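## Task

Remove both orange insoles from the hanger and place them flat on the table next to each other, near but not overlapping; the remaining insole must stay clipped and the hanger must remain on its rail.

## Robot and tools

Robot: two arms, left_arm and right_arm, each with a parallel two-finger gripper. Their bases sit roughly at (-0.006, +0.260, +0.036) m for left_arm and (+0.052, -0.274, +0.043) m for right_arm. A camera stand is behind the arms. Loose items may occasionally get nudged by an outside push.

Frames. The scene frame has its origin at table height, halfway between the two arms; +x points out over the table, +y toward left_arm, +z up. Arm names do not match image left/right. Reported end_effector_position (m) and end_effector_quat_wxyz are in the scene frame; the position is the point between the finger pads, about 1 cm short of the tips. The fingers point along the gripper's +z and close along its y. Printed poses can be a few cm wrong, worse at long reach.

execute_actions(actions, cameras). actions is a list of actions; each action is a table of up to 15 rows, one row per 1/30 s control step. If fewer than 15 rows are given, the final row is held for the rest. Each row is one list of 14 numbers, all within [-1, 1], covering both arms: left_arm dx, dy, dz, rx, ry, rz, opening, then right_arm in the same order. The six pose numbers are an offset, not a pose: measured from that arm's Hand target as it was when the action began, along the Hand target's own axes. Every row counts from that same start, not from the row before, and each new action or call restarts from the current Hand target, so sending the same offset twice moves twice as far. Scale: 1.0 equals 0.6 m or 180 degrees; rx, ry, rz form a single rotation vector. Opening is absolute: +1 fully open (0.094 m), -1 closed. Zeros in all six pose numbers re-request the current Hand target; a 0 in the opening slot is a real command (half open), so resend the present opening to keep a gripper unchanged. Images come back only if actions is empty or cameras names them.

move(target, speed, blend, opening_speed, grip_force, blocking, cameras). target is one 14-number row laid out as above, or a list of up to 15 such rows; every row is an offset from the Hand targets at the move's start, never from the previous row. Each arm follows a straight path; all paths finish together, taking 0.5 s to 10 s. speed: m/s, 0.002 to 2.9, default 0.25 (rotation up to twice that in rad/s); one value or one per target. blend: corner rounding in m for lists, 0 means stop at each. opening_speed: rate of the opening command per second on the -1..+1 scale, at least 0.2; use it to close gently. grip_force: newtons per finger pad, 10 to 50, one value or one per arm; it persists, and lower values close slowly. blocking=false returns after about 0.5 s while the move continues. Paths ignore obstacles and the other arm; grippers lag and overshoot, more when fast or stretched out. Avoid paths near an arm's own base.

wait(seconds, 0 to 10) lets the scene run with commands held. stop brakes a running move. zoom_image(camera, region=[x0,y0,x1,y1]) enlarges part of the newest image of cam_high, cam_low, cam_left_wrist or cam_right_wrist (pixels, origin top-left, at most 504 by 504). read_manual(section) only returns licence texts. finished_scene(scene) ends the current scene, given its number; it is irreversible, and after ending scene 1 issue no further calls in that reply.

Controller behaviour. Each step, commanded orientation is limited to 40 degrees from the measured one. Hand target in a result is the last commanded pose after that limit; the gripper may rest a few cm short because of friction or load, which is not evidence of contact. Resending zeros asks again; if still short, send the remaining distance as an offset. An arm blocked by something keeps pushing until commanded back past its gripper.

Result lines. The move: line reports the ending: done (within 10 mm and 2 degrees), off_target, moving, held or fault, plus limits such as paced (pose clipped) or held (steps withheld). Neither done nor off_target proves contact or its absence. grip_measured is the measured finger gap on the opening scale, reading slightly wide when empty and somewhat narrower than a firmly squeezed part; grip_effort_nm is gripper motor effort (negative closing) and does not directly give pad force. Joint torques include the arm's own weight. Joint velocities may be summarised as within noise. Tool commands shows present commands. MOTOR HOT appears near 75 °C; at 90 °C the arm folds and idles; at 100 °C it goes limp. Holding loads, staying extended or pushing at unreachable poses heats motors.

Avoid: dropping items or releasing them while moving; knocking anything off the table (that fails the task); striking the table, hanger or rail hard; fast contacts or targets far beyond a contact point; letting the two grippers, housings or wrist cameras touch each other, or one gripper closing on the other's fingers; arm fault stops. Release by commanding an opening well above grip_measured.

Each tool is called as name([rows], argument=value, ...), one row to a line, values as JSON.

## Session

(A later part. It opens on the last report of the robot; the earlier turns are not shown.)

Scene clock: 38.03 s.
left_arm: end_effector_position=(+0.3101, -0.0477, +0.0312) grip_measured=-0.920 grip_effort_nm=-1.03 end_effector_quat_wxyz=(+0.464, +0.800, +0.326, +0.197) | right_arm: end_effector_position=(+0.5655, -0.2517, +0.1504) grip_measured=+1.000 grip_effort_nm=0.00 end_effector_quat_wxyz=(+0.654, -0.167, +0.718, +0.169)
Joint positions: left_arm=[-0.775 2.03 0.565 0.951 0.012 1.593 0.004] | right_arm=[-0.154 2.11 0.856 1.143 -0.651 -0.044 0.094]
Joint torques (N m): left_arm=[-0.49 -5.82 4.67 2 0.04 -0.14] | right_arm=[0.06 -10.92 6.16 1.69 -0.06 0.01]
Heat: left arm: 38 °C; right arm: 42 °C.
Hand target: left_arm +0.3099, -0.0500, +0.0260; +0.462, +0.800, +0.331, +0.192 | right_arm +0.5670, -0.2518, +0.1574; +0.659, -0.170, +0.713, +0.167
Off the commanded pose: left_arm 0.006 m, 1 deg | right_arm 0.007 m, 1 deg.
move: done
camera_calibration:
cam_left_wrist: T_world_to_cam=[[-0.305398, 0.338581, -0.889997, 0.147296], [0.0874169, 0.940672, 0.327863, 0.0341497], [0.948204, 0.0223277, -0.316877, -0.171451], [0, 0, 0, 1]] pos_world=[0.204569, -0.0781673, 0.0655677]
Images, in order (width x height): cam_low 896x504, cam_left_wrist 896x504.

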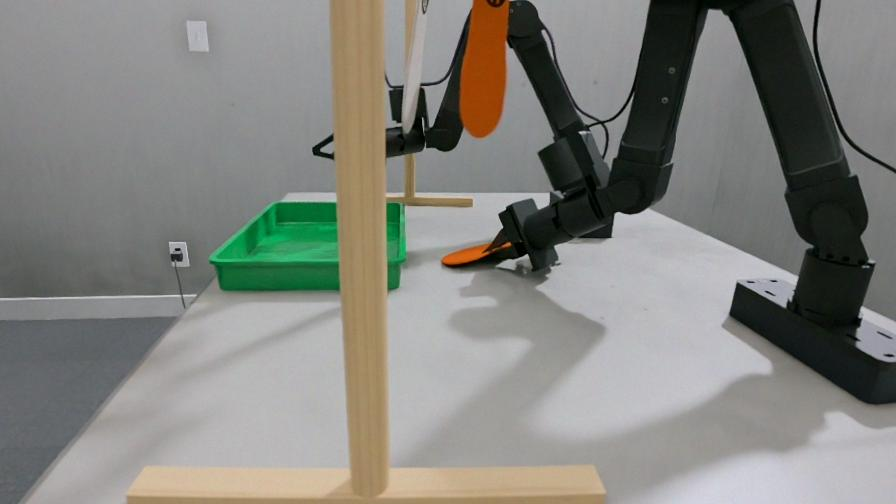

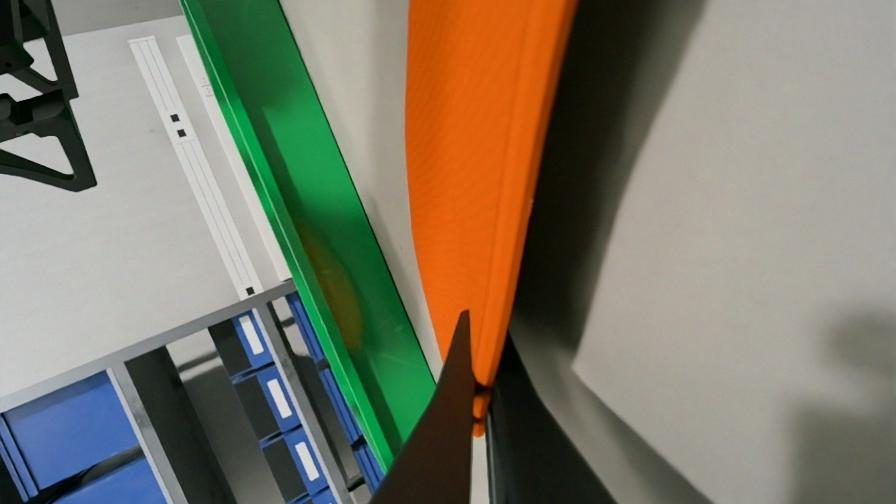

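move([
  [0,-0.0115,0.0067,0,0,0,-1,0,0,0,0,0,0,1],
  [0,-0.0115,0.0067,0,0,0,-0.65,0,0,0,0,0,0,1],
  [0,-0.0115,-0.13,0,0,0,-0.65,0,0,0,0,0,0,1],
], speed=[0.04,0.04,0.12], opening_speed=0.3, cameras=["cam_left_wrist","cam_low","cam_high"])

Scene clock: 42.20 s.
left_arm: end_effector_position=(+0.2626, -0.0017, +0.0583) grip_measured=-0.653 grip_effort_nm=0.17 end_effector_quat_wxyz=(+0.462, +0.801, +0.326, +0.197) | right_arm: end_effector_position=(+0.5655, -0.2517, +0.1504) grip_measured=+1.000 grip_effort_nm=0.00 end_effector_quat_wxyz=(+0.654, -0.167, +0.718, +0.169)
Joint positions: left_arm=[-0.775 1.725 0.308 0.898 0.011 1.593 0.016] | right_arm=[-0.154 2.11 0.856 1.143 -0.651 -0.044 0.094]
Joint torques (N m): left_arm=[-0.21 -6.58 3.21 1.97 0.04 -0.09] | right_arm=[0.06 -10.93 6.13 1.69 -0.06 0.02]
Heat: left arm: 38 °C; right arm: 42 °C.
Hand target: left_arm +0.2597, +0.0002, +0.0591; +0.461, +0.800, +0.331, +0.192 | right_arm +0.5670, -0.2518, +0.1574; +0.659, -0.170, +0.713, +0.167
Off the commanded pose: left_arm 0.004 m, 1 deg | right_arm 0.007 m, 1 deg.
move: done
camera_calibration:
cam_left_wrist: T_world_to_cam=[[-0.309313, 0.3423, -0.887218, 0.142297], [0.0884289, 0.939282, 0.331558, -0.0143629], [0.94684, 0.0240993, -0.320801, -0.118272], [0, 0, 0, 1]] pos_world=[0.157269, -0.032367, 0.0930684]
Images, in order (width x height): cam_high 896x504, cam_low 896x504, cam_left_wrist 896x504.

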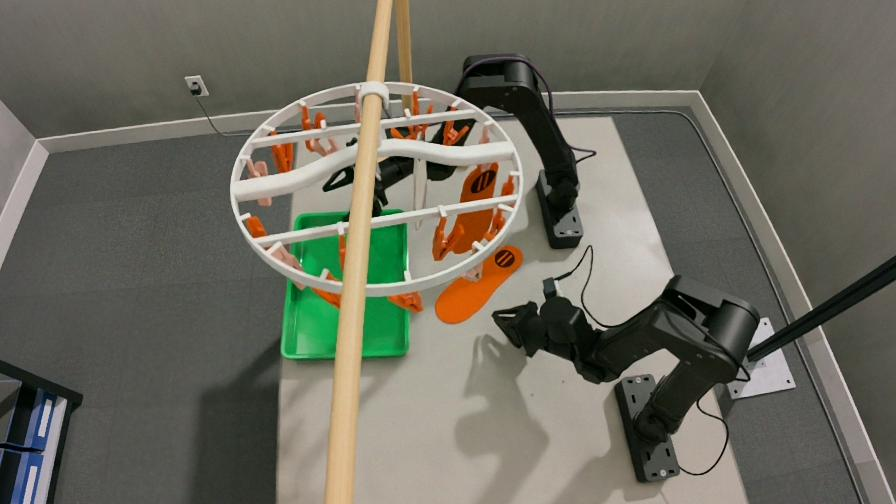

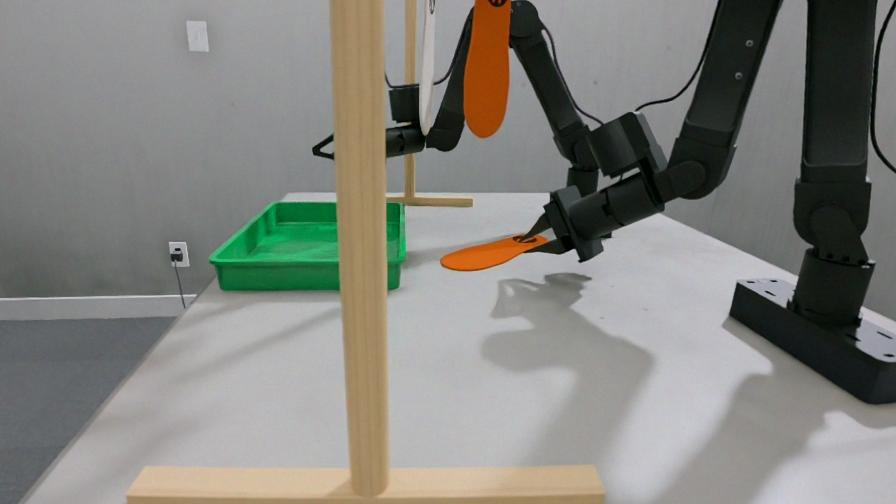

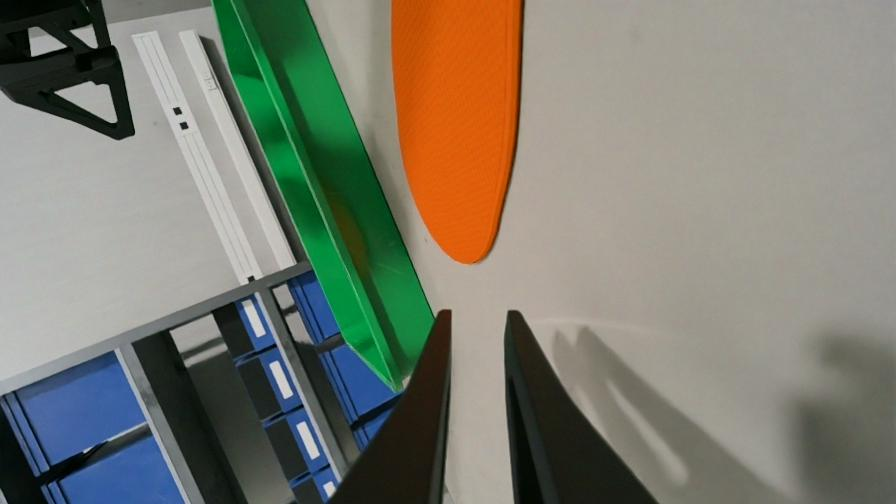

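move(target=[-0.1237,0.290,-0.2013,-0.212,-0.007,-0.524,1,0,0,0,0,0,0,1], speed=0.35, opening_speed=0.7, cameras=["cam_left_wrist","cam_low","cam_high"])

Scene clock: 47.00 s.
left_arm: end_effector_position=(+0.1953, -0.0384, +0.2554) grip_measured=+0.997 grip_effort_nm=0.17 end_effector_quat_wxyz=(+0.661, +0.149, +0.727, -0.110) | right_arm: end_effector_position=(+0.5655, -0.2517, +0.1504) grip_measured=+1.000 grip_effort_nm=0.00 end_effector_quat_wxyz=(+0.654, -0.167, +0.718, +0.169)
Joint positions: left_arm=[-1.437 1.284 0.549 0.527 -1.054 -0.144 0.094] | right_arm=[-0.154 2.11 0.856 1.143 -0.651 -0.044 0.094]
Joint torques (N m): left_arm=[-0.54 -4.98 9.13 1.73 -0.17 -0.1] | right_arm=[0.06 -10.91 6.15 1.69 -0.06 0.01]
Heat: left arm: 38 °C; right arm: 42 °C.
Hand target: left_arm +0.1947, -0.0401, +0.2700; +0.665, +0.135, +0.724, -0.122 | right_arm +0.5670, -0.2518, +0.1574; +0.659, -0.170, +0.713, +0.167
Off the commanded pose: left_arm 0.015 m, 2 deg | right_arm 0.007 m, 1 deg.
move: off_target (left_arm)
camera_calibration:
cam_left_wrist: T_world_to_cam=[[-0.325411, -0.944204, -0.0508459, 0.0490293], [-0.702361, 0.277365, -0.655559, 0.341887], [0.633084, -0.177614, -0.75343, 0.173596], [0, 0, 0, 1]] pos_world=[0.146182, -0.0177004, 0.357413]
Images, in order (width x height): cam_high 896x504, cam_low 896x504, cam_left_wrist 896x504.

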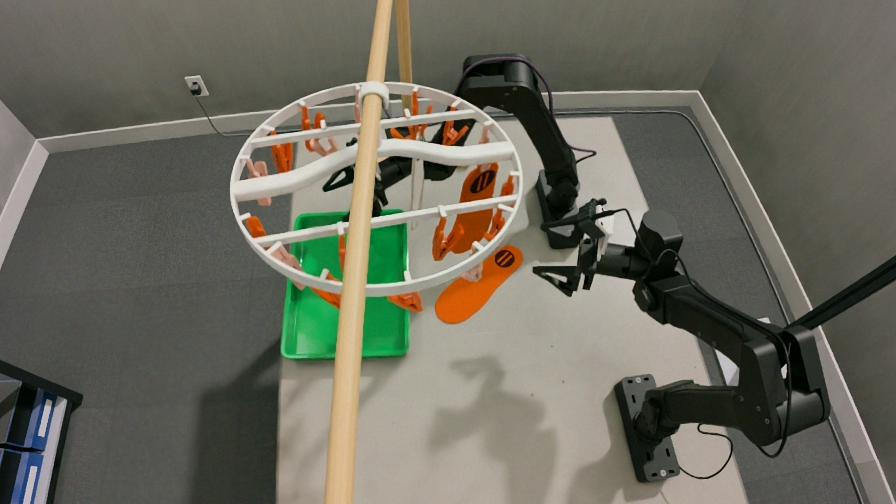

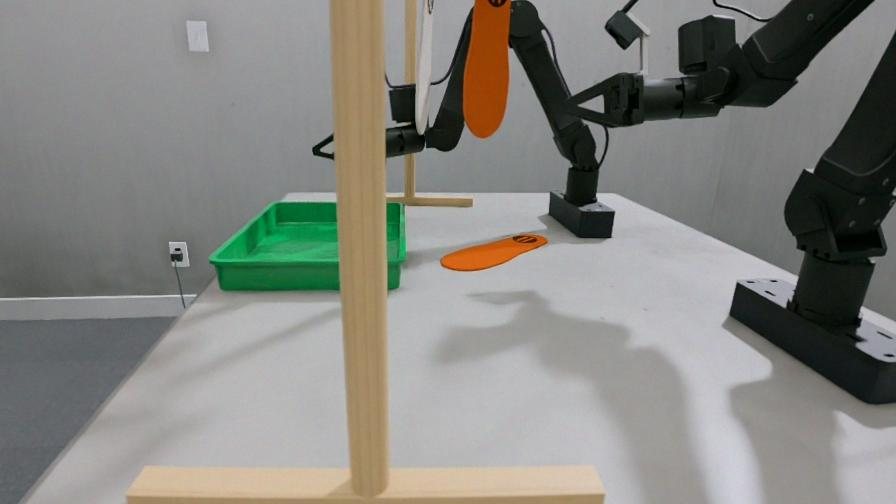

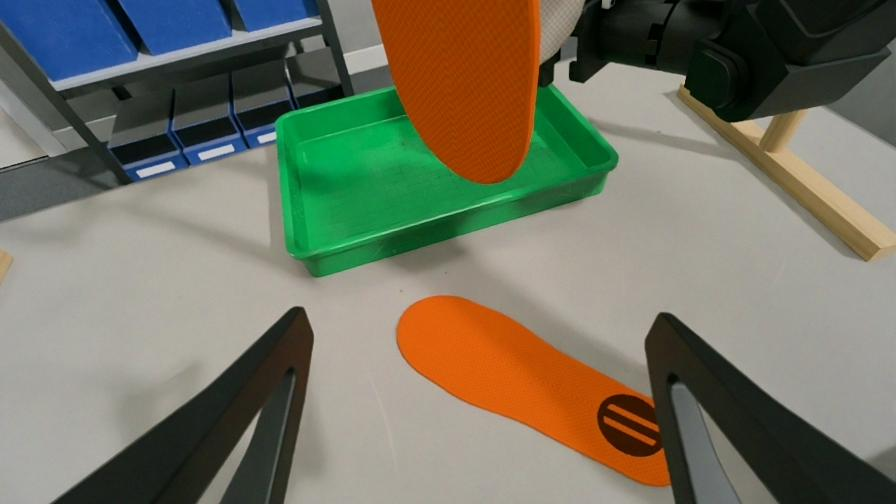

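zoom_image(camera="cam_left_wrist", region=[350, 0, 600, 200])

zoom_image(camera="cam_low", region=[400, 0, 560, 150])

zoom_image(camera="cam_high", region=[400, 130, 560, 340])

Scaled by 2.016 from the camera's 896x504 image, which has a finer 1280x720 frame.

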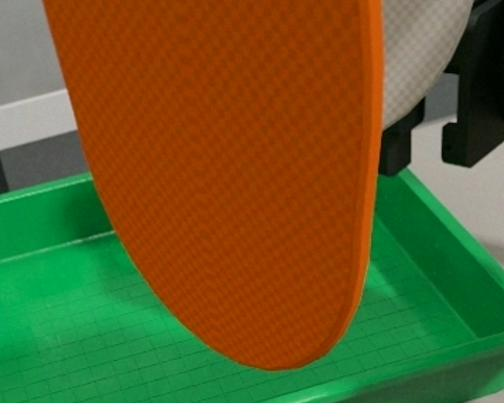

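Scaled by 3.150 from the camera's 896x504 image, which has a finer 1280x720 frame.

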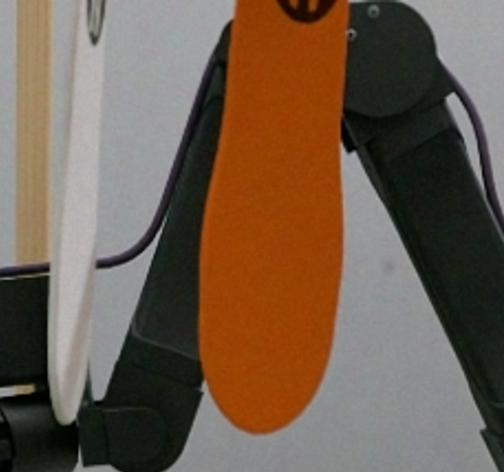

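Scaled by 2.400 from the camera's 896x504 image, which has a finer 1280x720 frame.

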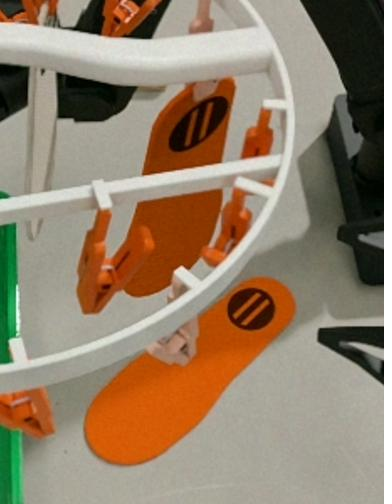

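move(target=[-0.020,-0.067,0.033,-0.116,0.028,-0.0098,1,0,0,0,0,0,0,1], cameras=["cam_left_wrist"])

Scene clock: 52.67 s.
left_arm: end_effector_position=(+0.2000, -0.0809, +0.2764) grip_measured=+0.997 grip_effort_nm=0.16 end_effector_quat_wxyz=(+0.642, +0.010, +0.767, +0.005) | right_arm: end_effector_position=(+0.5655, -0.2517, +0.1504) grip_measured=+1.000 grip_effort_nm=0.00 end_effector_quat_wxyz=(+0.654, -0.167, +0.718, +0.169)
Joint positions: left_arm=[-1.497 1.731 1.316 -0.708 -1.375 -1.094 0.094] | right_arm=[-0.154 2.11 0.856 1.143 -0.651 -0.044 0.094]
Joint torques (N m): left_arm=[-0.36 -6.19 8.8 0.88 -0.49 -0.09] | right_arm=[0.06 -10.92 6.13 1.69 -0.06 0.01]
Heat: left arm: 39 °C; right arm: 42 °C.
Hand target: left_arm +0.1996, -0.0851, +0.2802; +0.644, +0.006, +0.765, +0.007 | right_arm +0.5670, -0.2518, +0.1574; +0.659, -0.170, +0.713, +0.167
Off the commanded pose: left_arm 0.006 m, 1 deg | right_arm 0.007 m, 1 deg.
move: done
camera_calibration:
cam_left_wrist: T_world_to_cam=[[0.029553, -0.998859, -0.0375201, -0.067615], [-0.801608, -0.00125999, -0.597849, 0.352051], [0.59712, 0.0477446, -0.80073, 0.217517], [0, 0, 0, 1]] pos_world=[0.154322, -0.0774795, 0.382109]
Images, in order (width x height): cam_left_wrist 896x504.

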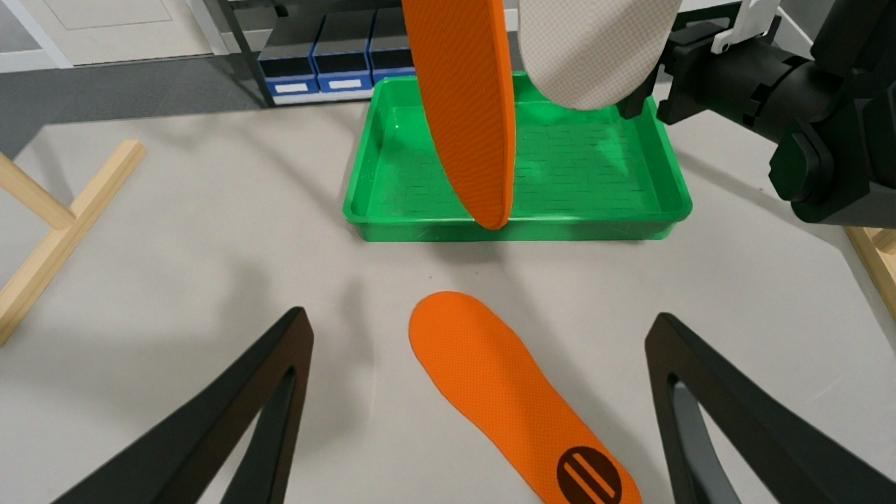

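move(target=[-0.0305,-0.005,0.1437,0,0,0,1,0,0,0,0,0,0,1], speed=0.12, cameras=["cam_left_wrist","cam_low"])

Scene clock: 55.23 s.
left_arm: end_effector_position=(+0.2876, -0.0906, +0.2892) grip_measured=+0.997 grip_effort_nm=0.16 end_effector_quat_wxyz=(+0.645, +0.000, +0.764, -0.002) | right_arm: end_effector_position=(+0.5655, -0.2517, +0.1504) grip_measured=+1.000 grip_effort_nm=0.00 end_effector_quat_wxyz=(+0.654, -0.167, +0.718, +0.169)
Joint positions: left_arm=[-1.26 1.731 1.239 -0.001 -1.211 -0.468 0.094] | right_arm=[-0.154 2.11 0.856 1.143 -0.651 -0.044 0.094]
Joint torques (N m): left_arm=[0.08 -7.77 5.9 1.66 -0.23 0.04] | right_arm=[0.08 -10.92 6.13 1.69 -0.06 0.01]
Heat: left arm: 39 °C; right arm: 42 °C.
Hand target: left_arm +0.2877, -0.0883, +0.2837; +0.644, +0.006, +0.765, +0.007 | right_arm +0.5670, -0.2518, +0.1574; +0.659, -0.170, +0.713, +0.167
Off the commanded pose: left_arm 0.006 m, 1 deg | right_arm 0.007 m, 1 deg.
move: done
camera_calibration:
cam_left_wrist: T_world_to_cam=[[0.035641, -0.99927, -0.0137554, -0.088065], [-0.796391, -0.0200844, -0.604449, 0.428658], [0.603731, 0.0324978, -0.796525, 0.171273], [0, 0, 0, 1]] pos_world=[0.241115, -0.0849574, 0.394314]
Images, in order (width x height): cam_low 896x504, cam_left_wrist 896x504.

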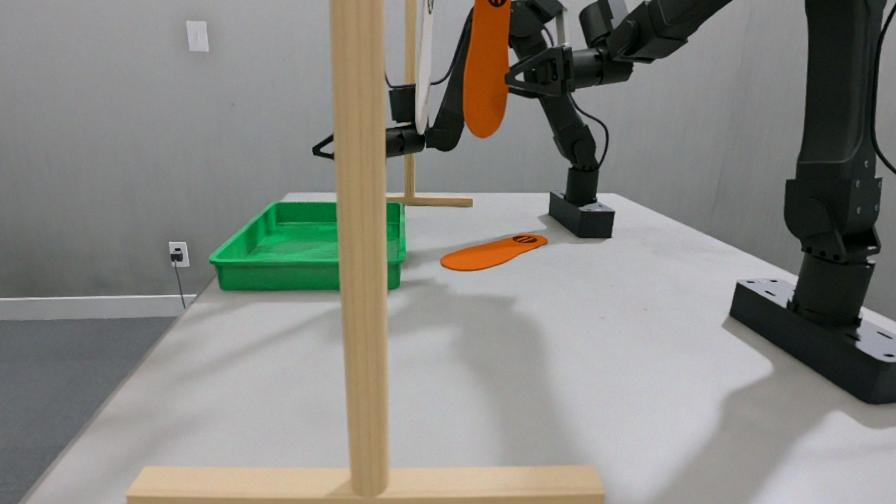

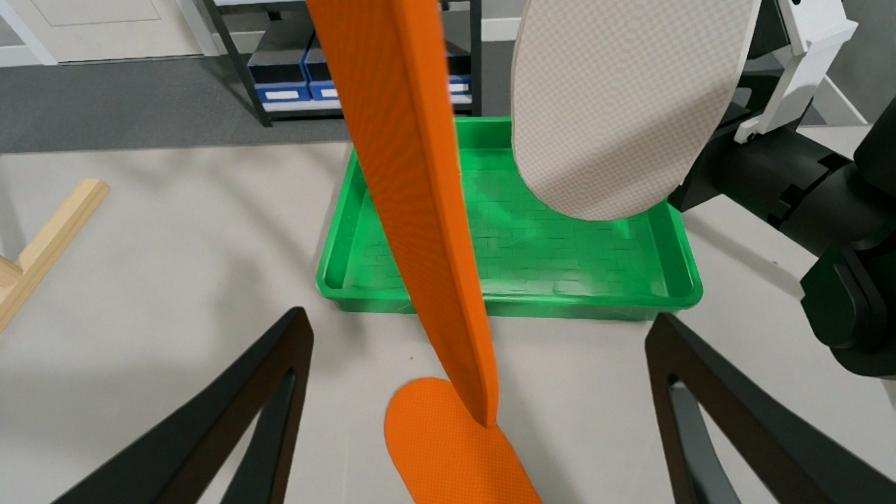

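move([
  [-0.0046,0,0.0263,-0.05,0,-0.009,1,0,0,0,0,0,0,1],
  [-0.0046,0.003,0.0263,-0.05,0,-0.009,-1,0,0,0,0,0,0,1],
], speed=0.1, opening_speed=0.7, cameras=["cam_left_wrist","cam_low"])

Scene clock: 60.90 s.
left_arm: end_effector_position=(+0.2995, -0.0871, +0.2795) grip_measured=-0.918 grip_effort_nm=-0.99 end_effector_quat_wxyz=(+0.640, -0.046, +0.766, +0.051) | right_arm: end_effector_position=(+0.5655, -0.2517, +0.1504) grip_measured=+1.000 grip_effort_nm=0.00 end_effector_quat_wxyz=(+0.654, -0.167, +0.718, +0.169)
Joint positions: left_arm=[-1.244 1.857 1.421 -0.312 -1.308 -0.711 0.004] | right_arm=[-0.154 2.11 0.856 1.143 -0.651 -0.044 0.094]
Joint torques (N m): left_arm=[0.69 -7.54 9.14 1.25 -0.45 -0.05] | right_arm=[0.05 -10.93 6.15 1.69 -0.06 0.01]
Heat: left arm: 39 °C; right arm: 42 °C.
Hand target: left_arm +0.3038, -0.0863, +0.2835; +0.643, -0.055, +0.762, +0.058 | right_arm +0.5670, -0.2518, +0.1574; +0.659, -0.170, +0.713, +0.167
Off the commanded pose: left_arm 0.006 m, 1 deg | right_arm 0.007 m, 1 deg.
move: done
camera_calibration:
cam_left_wrist: T_world_to_cam=[[0.172968, -0.984305, -0.0350123, -0.118983], [-0.793497, -0.118203, -0.596985, 0.420837], [0.583476, 0.131041, -0.801488, 0.172357], [0, 0, 0, 1]] pos_world=[0.253947, -0.0899577, 0.385209]
Images, in order (width x height): cam_low 896x504, cam_left_wrist 896x504.

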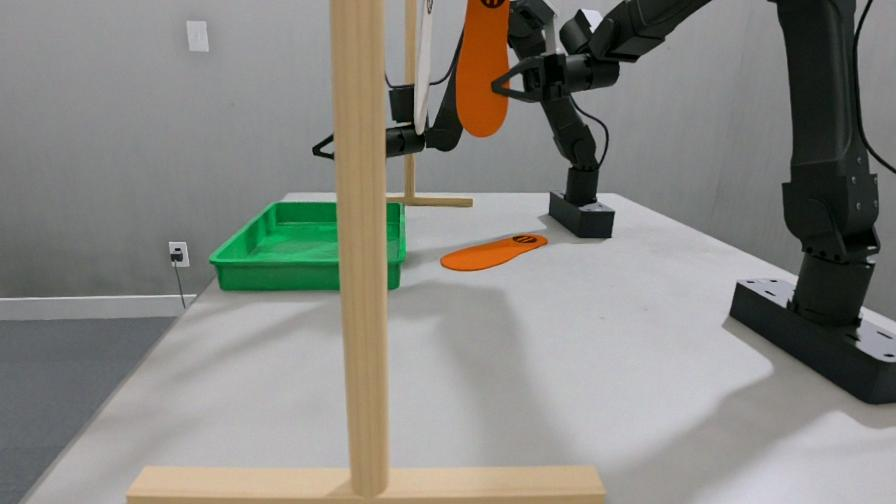

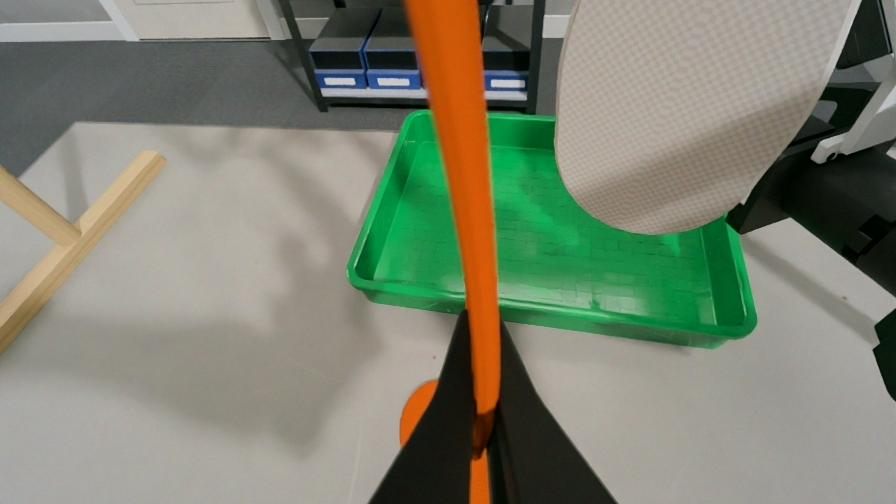

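move(target=[0.225,0,0.04,0,0,0,-1,0,0,0,0,0,0,1], speed=0.12, cameras=["cam_low","cam_high"])

Scene clock: 63.60 s.
left_arm: end_effector_position=(+0.3067, -0.0869, +0.1552) grip_measured=-0.919 grip_effort_nm=-1.03 end_effector_quat_wxyz=(+0.643, -0.065, +0.762, +0.045) | right_arm: end_effector_position=(+0.5655, -0.2517, +0.1504) grip_measured=+1.000 grip_effort_nm=0.00 end_effector_quat_wxyz=(+0.654, -0.167, +0.718, +0.169)
Joint positions: left_arm=[-1.229 2.069 1.17 0.174 -1.314 -0.725 0.004] | right_arm=[-0.154 2.11 0.856 1.143 -0.651 -0.044 0.094]
Joint torques (N m): left_arm=[-0.25 -8.27 4.75 1.4 -0.37 0.03] | right_arm=[0.06 -10.93 6.13 1.69 -0.06 0.01]
Heat: left arm: 39 °C; right arm: 42 °C.
Hand target: left_arm +0.3044, -0.0840, +0.1466; +0.643, -0.055, +0.762, +0.058 | right_arm +0.5670, -0.2518, +0.1574; +0.659, -0.170, +0.713, +0.167
Off the commanded pose: left_arm 0.010 m, 2 deg | right_arm 0.007 m, 1 deg.
move: done
Images, in order (width x height): cam_high 896x504, cam_low 896x504.

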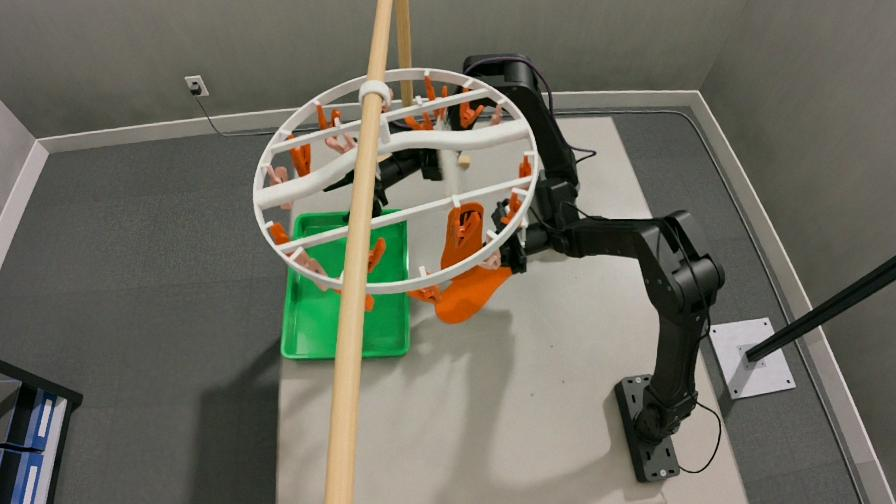

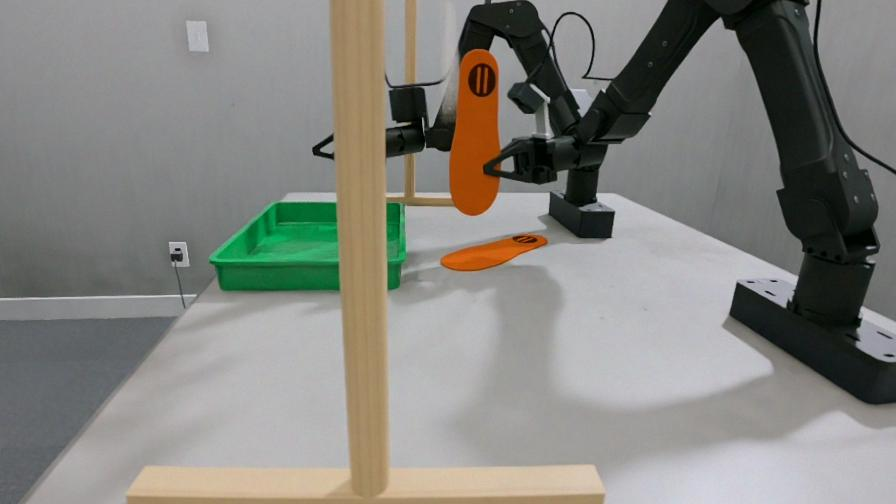

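move([
  [-0.012,0.3475,-0.021,0.315,-0.149,0.553,-1,0,0,0,0,0,0,1],
  [0.157,0.173,-0.041,0.315,-0.149,0.553,-1,0,0,0,0,0,0,1],
], speed=0.35, blend=[0.03,0], cameras=["cam_left_wrist","cam_low","cam_high"])

zoom_image(camera="cam_high", region=[400, 220, 600, 350])

zoom_image(camera="cam_low", region=[400, 170, 620, 300])

Scene clock: 69.77 s.
left_arm: end_effector_position=(+0.2528, +0.0125, +0.0656) grip_measured=-0.919 grip_effort_nm=-1.03 end_effector_quat_wxyz=(+0.467, +0.797, +0.328, +0.199) | right_arm: end_effector_position=(+0.5655, -0.2517, +0.1504) grip_measured=+1.000 grip_effort_nm=0.00 end_effector_quat_wxyz=(+0.654, -0.167, +0.718, +0.169)
Joint positions: left_arm=[-0.762 1.637 0.24 0.891 0.02 1.595 0.004] | right_arm=[-0.154 2.11 0.856 1.143 -0.651 -0.044 0.094]
Joint torques (N m): left_arm=[-0.61 -3.37 3.25 2.14 0.01 -0.12] | right_arm=[0.06 -10.92 6.13 1.69 -0.06 0.01]
Heat: left arm: 38 °C; right arm: 42 °C.
Hand target: left_arm +0.2483, +0.0136, +0.0596; +0.463, +0.799, +0.333, +0.192 | right_arm +0.5670, -0.2518, +0.1574; +0.659, -0.170, +0.713, +0.167
Off the commanded pose: left_arm 0.008 m, 1 deg | right_arm 0.007 m, 1 deg.
move: done
camera_calibration:
cam_left_wrist: T_world_to_cam=[[-0.304246, 0.331565, -0.893028, 0.140084], [0.0813255, 0.943088, 0.322444, -0.0268528], [0.949116, 0.0254763, -0.313895, -0.107963], [0, 0, 0, 1]] pos_world=[0.147273, -0.0183719, 0.0998688]
Images, in order (width x height): cam_high 896x504, cam_low 896x504, cam_left_wrist 896x504.

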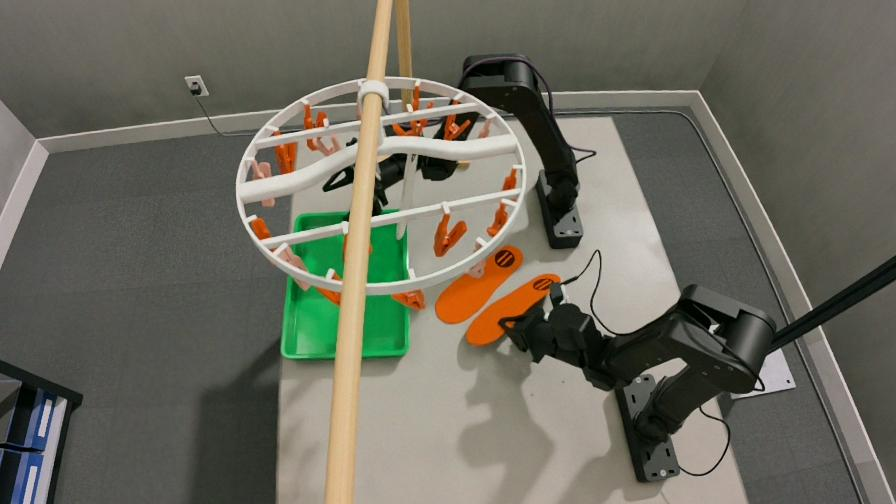

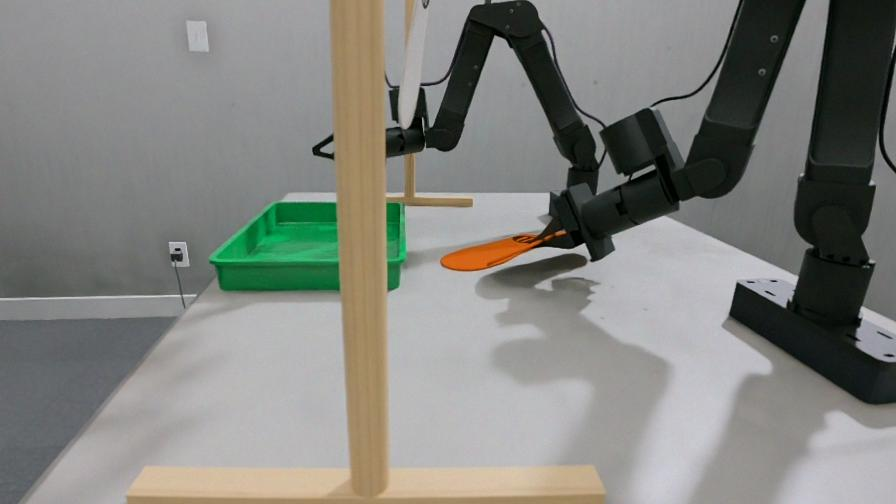

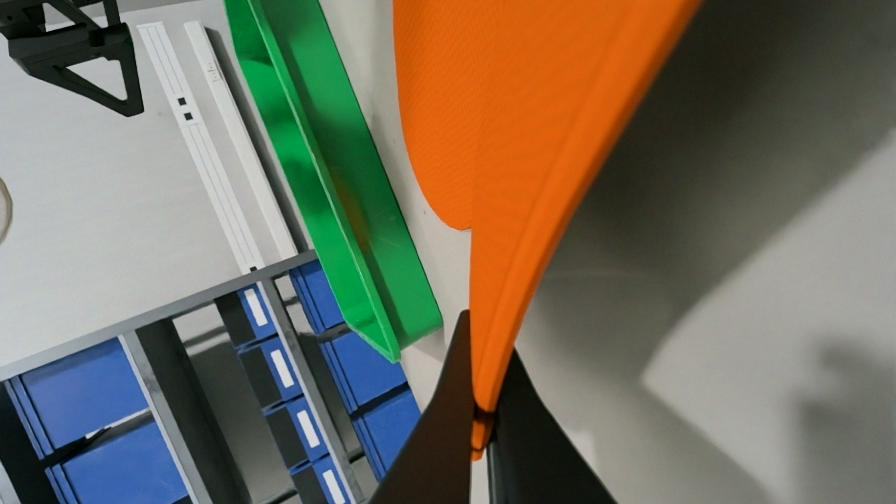

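Scaled by 2.520 from the camera's 896x504 image, which has a finer 1280x720 frame.

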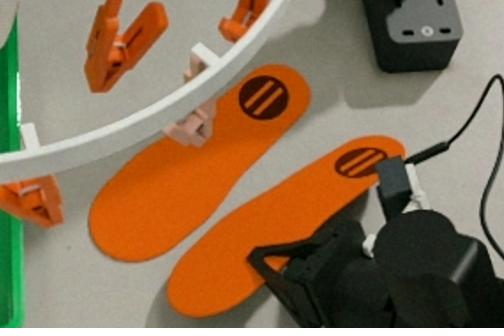

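Scaled by 2.291 from the camera's 896x504 image, which has a finer 1280x720 frame.

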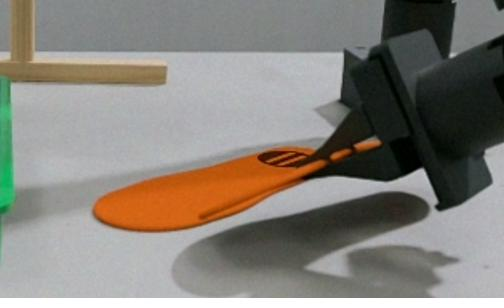

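move([
  [0,-0.0535,0.0405,0,0,0,-1,0,0,0,0,0,0,1],
  [0,-0.0535,0.0405,0,0,0,-0.65,0,0,0,0,0,0,1],
  [0,-0.0535,-0.10,0,0,0,-0.65,0,0,0,0,0,0,1],
], speed=[0.06,0.04,0.12], opening_speed=0.3, cameras=["cam_left_wrist","cam_low","cam_high"])

zoom_image(camera="cam_high", region=[400, 220, 600, 350])

zoom_image(camera="cam_low", region=[400, 170, 620, 300])

Scene clock: 75.83 s.
left_arm: end_effector_position=(+0.2054, +0.0574, +0.0643) grip_measured=-0.653 grip_effort_nm=0.16 end_effector_quat_wxyz=(+0.456, +0.803, +0.331, +0.195) | right_arm: end_effector_position=(+0.5655, -0.2517, +0.1504) grip_measured=+1.000 grip_effort_nm=0.00 end_effector_quat_wxyz=(+0.654, -0.167, +0.718, +0.169)
Joint positions: left_arm=[-0.762 1.299 0.018 0.749 0.019 1.594 0.016] | right_arm=[-0.154 2.11 0.856 1.143 -0.651 -0.044 0.094]
Joint torques (N m): left_arm=[0.13 -3.14 3.85 1.96 0.12 -0.07] | right_arm=[0.06 -10.92 6.13 1.69 -0.06 0.01]
Heat: left arm: 38 °C; right arm: 42 °C.
Hand target: left_arm +0.2000, +0.0615, +0.0616; +0.462, +0.799, +0.333, +0.192 | right_arm +0.5670, -0.2518, +0.1574; +0.659, -0.170, +0.713, +0.167
Off the commanded pose: left_arm 0.007 m, 1 deg | right_arm 0.007 m, 1 deg.
joint sent to its limit (left arm) — joint 3 (elbow), lower limit, where the elbow is as bent as it goes. The joint targets still meet the commanded pose.
move: done
camera_calibration:
cam_left_wrist: T_world_to_cam=[[-0.32133, 0.346635, -0.881244, 0.111498], [0.08625, 0.937441, 0.337291, -0.0665138], [0.943031, 0.0323745, -0.331126, -0.0625712], [0, 0, 0, 1]] pos_world=[0.100571, 0.0257293, 0.0999724]
Images, in order (width x height): cam_high 896x504, cam_low 896x504, cam_left_wrist 896x504.

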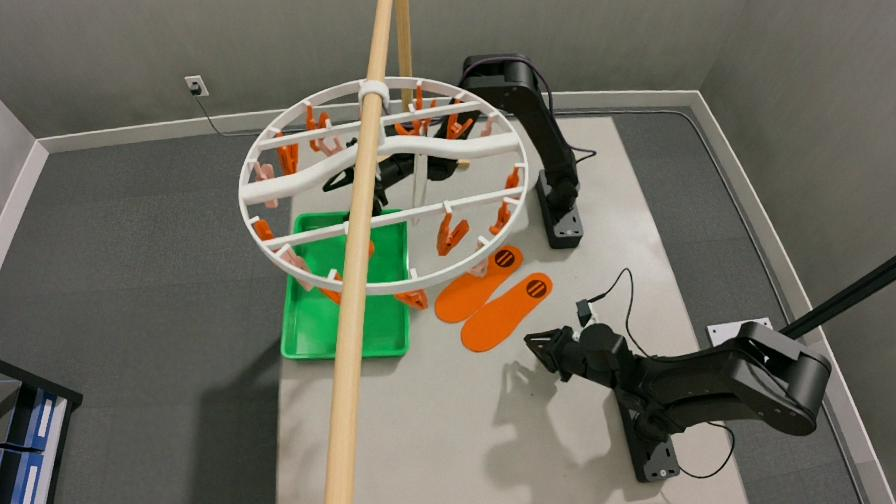

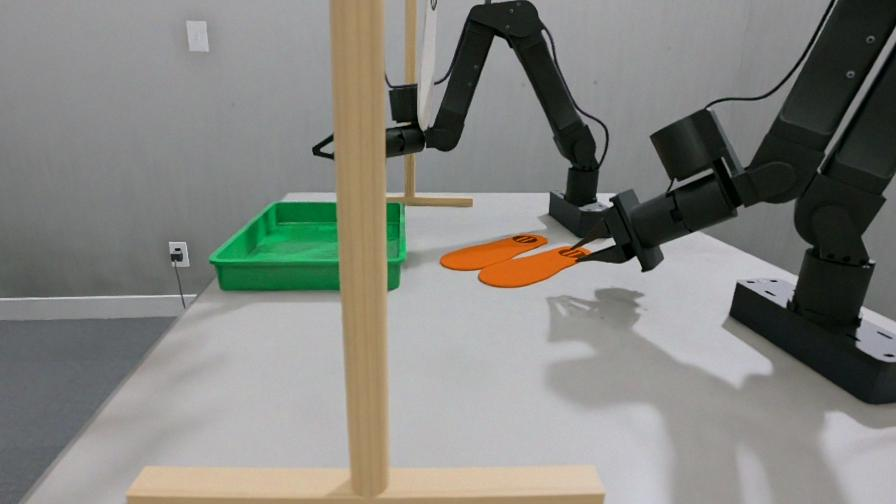

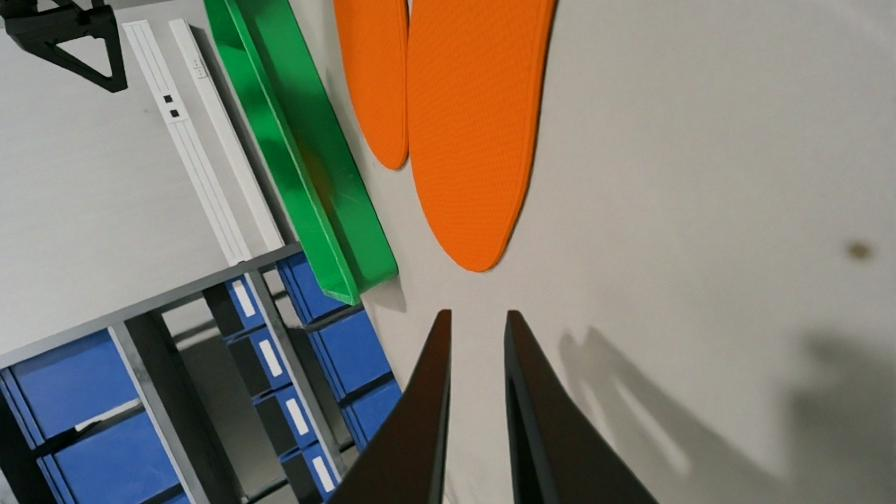

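Scaled by 2.520 from the camera's 896x504 image, which has a finer 1280x720 frame.

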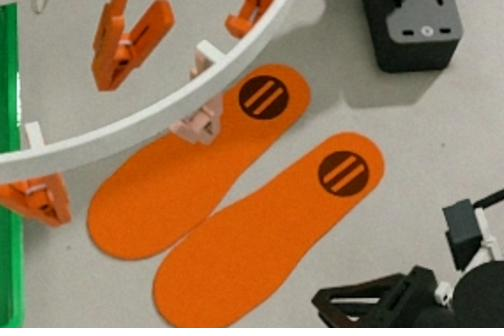

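Scaled by 2.291 from the camera's 896x504 image, which has a finer 1280x720 frame.

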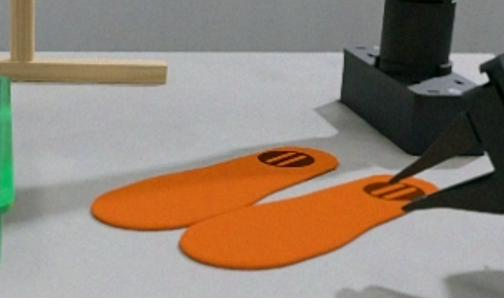

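zoom_image(camera="cam_high", region=[455, 280, 515, 330])

zoom_image(camera="cam_left_wrist", region=[340, 0, 500, 190])

Scaled by 8.400 from the camera's 896x504 image, which has a finer 1280x720 frame.

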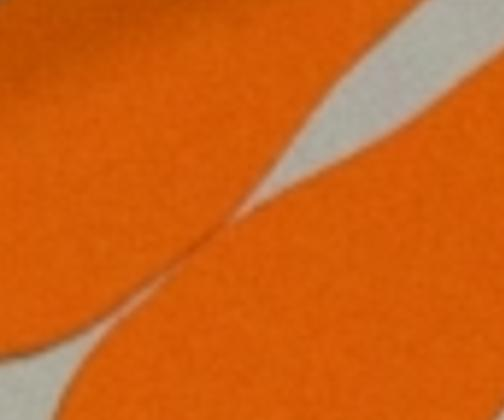

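Scaled by 2.653 from the camera's 896x504 image, which has a finer 1280x720 frame.

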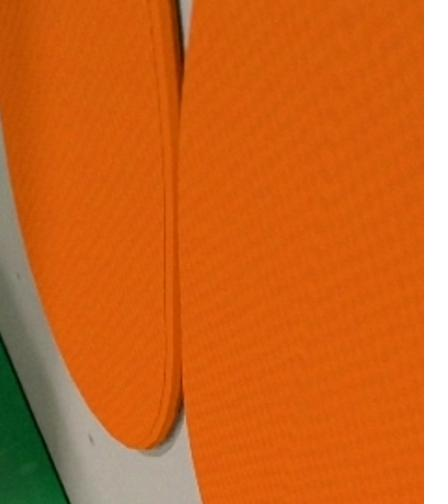

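finished_scene(scene=2)

The scene is finished: the task was done.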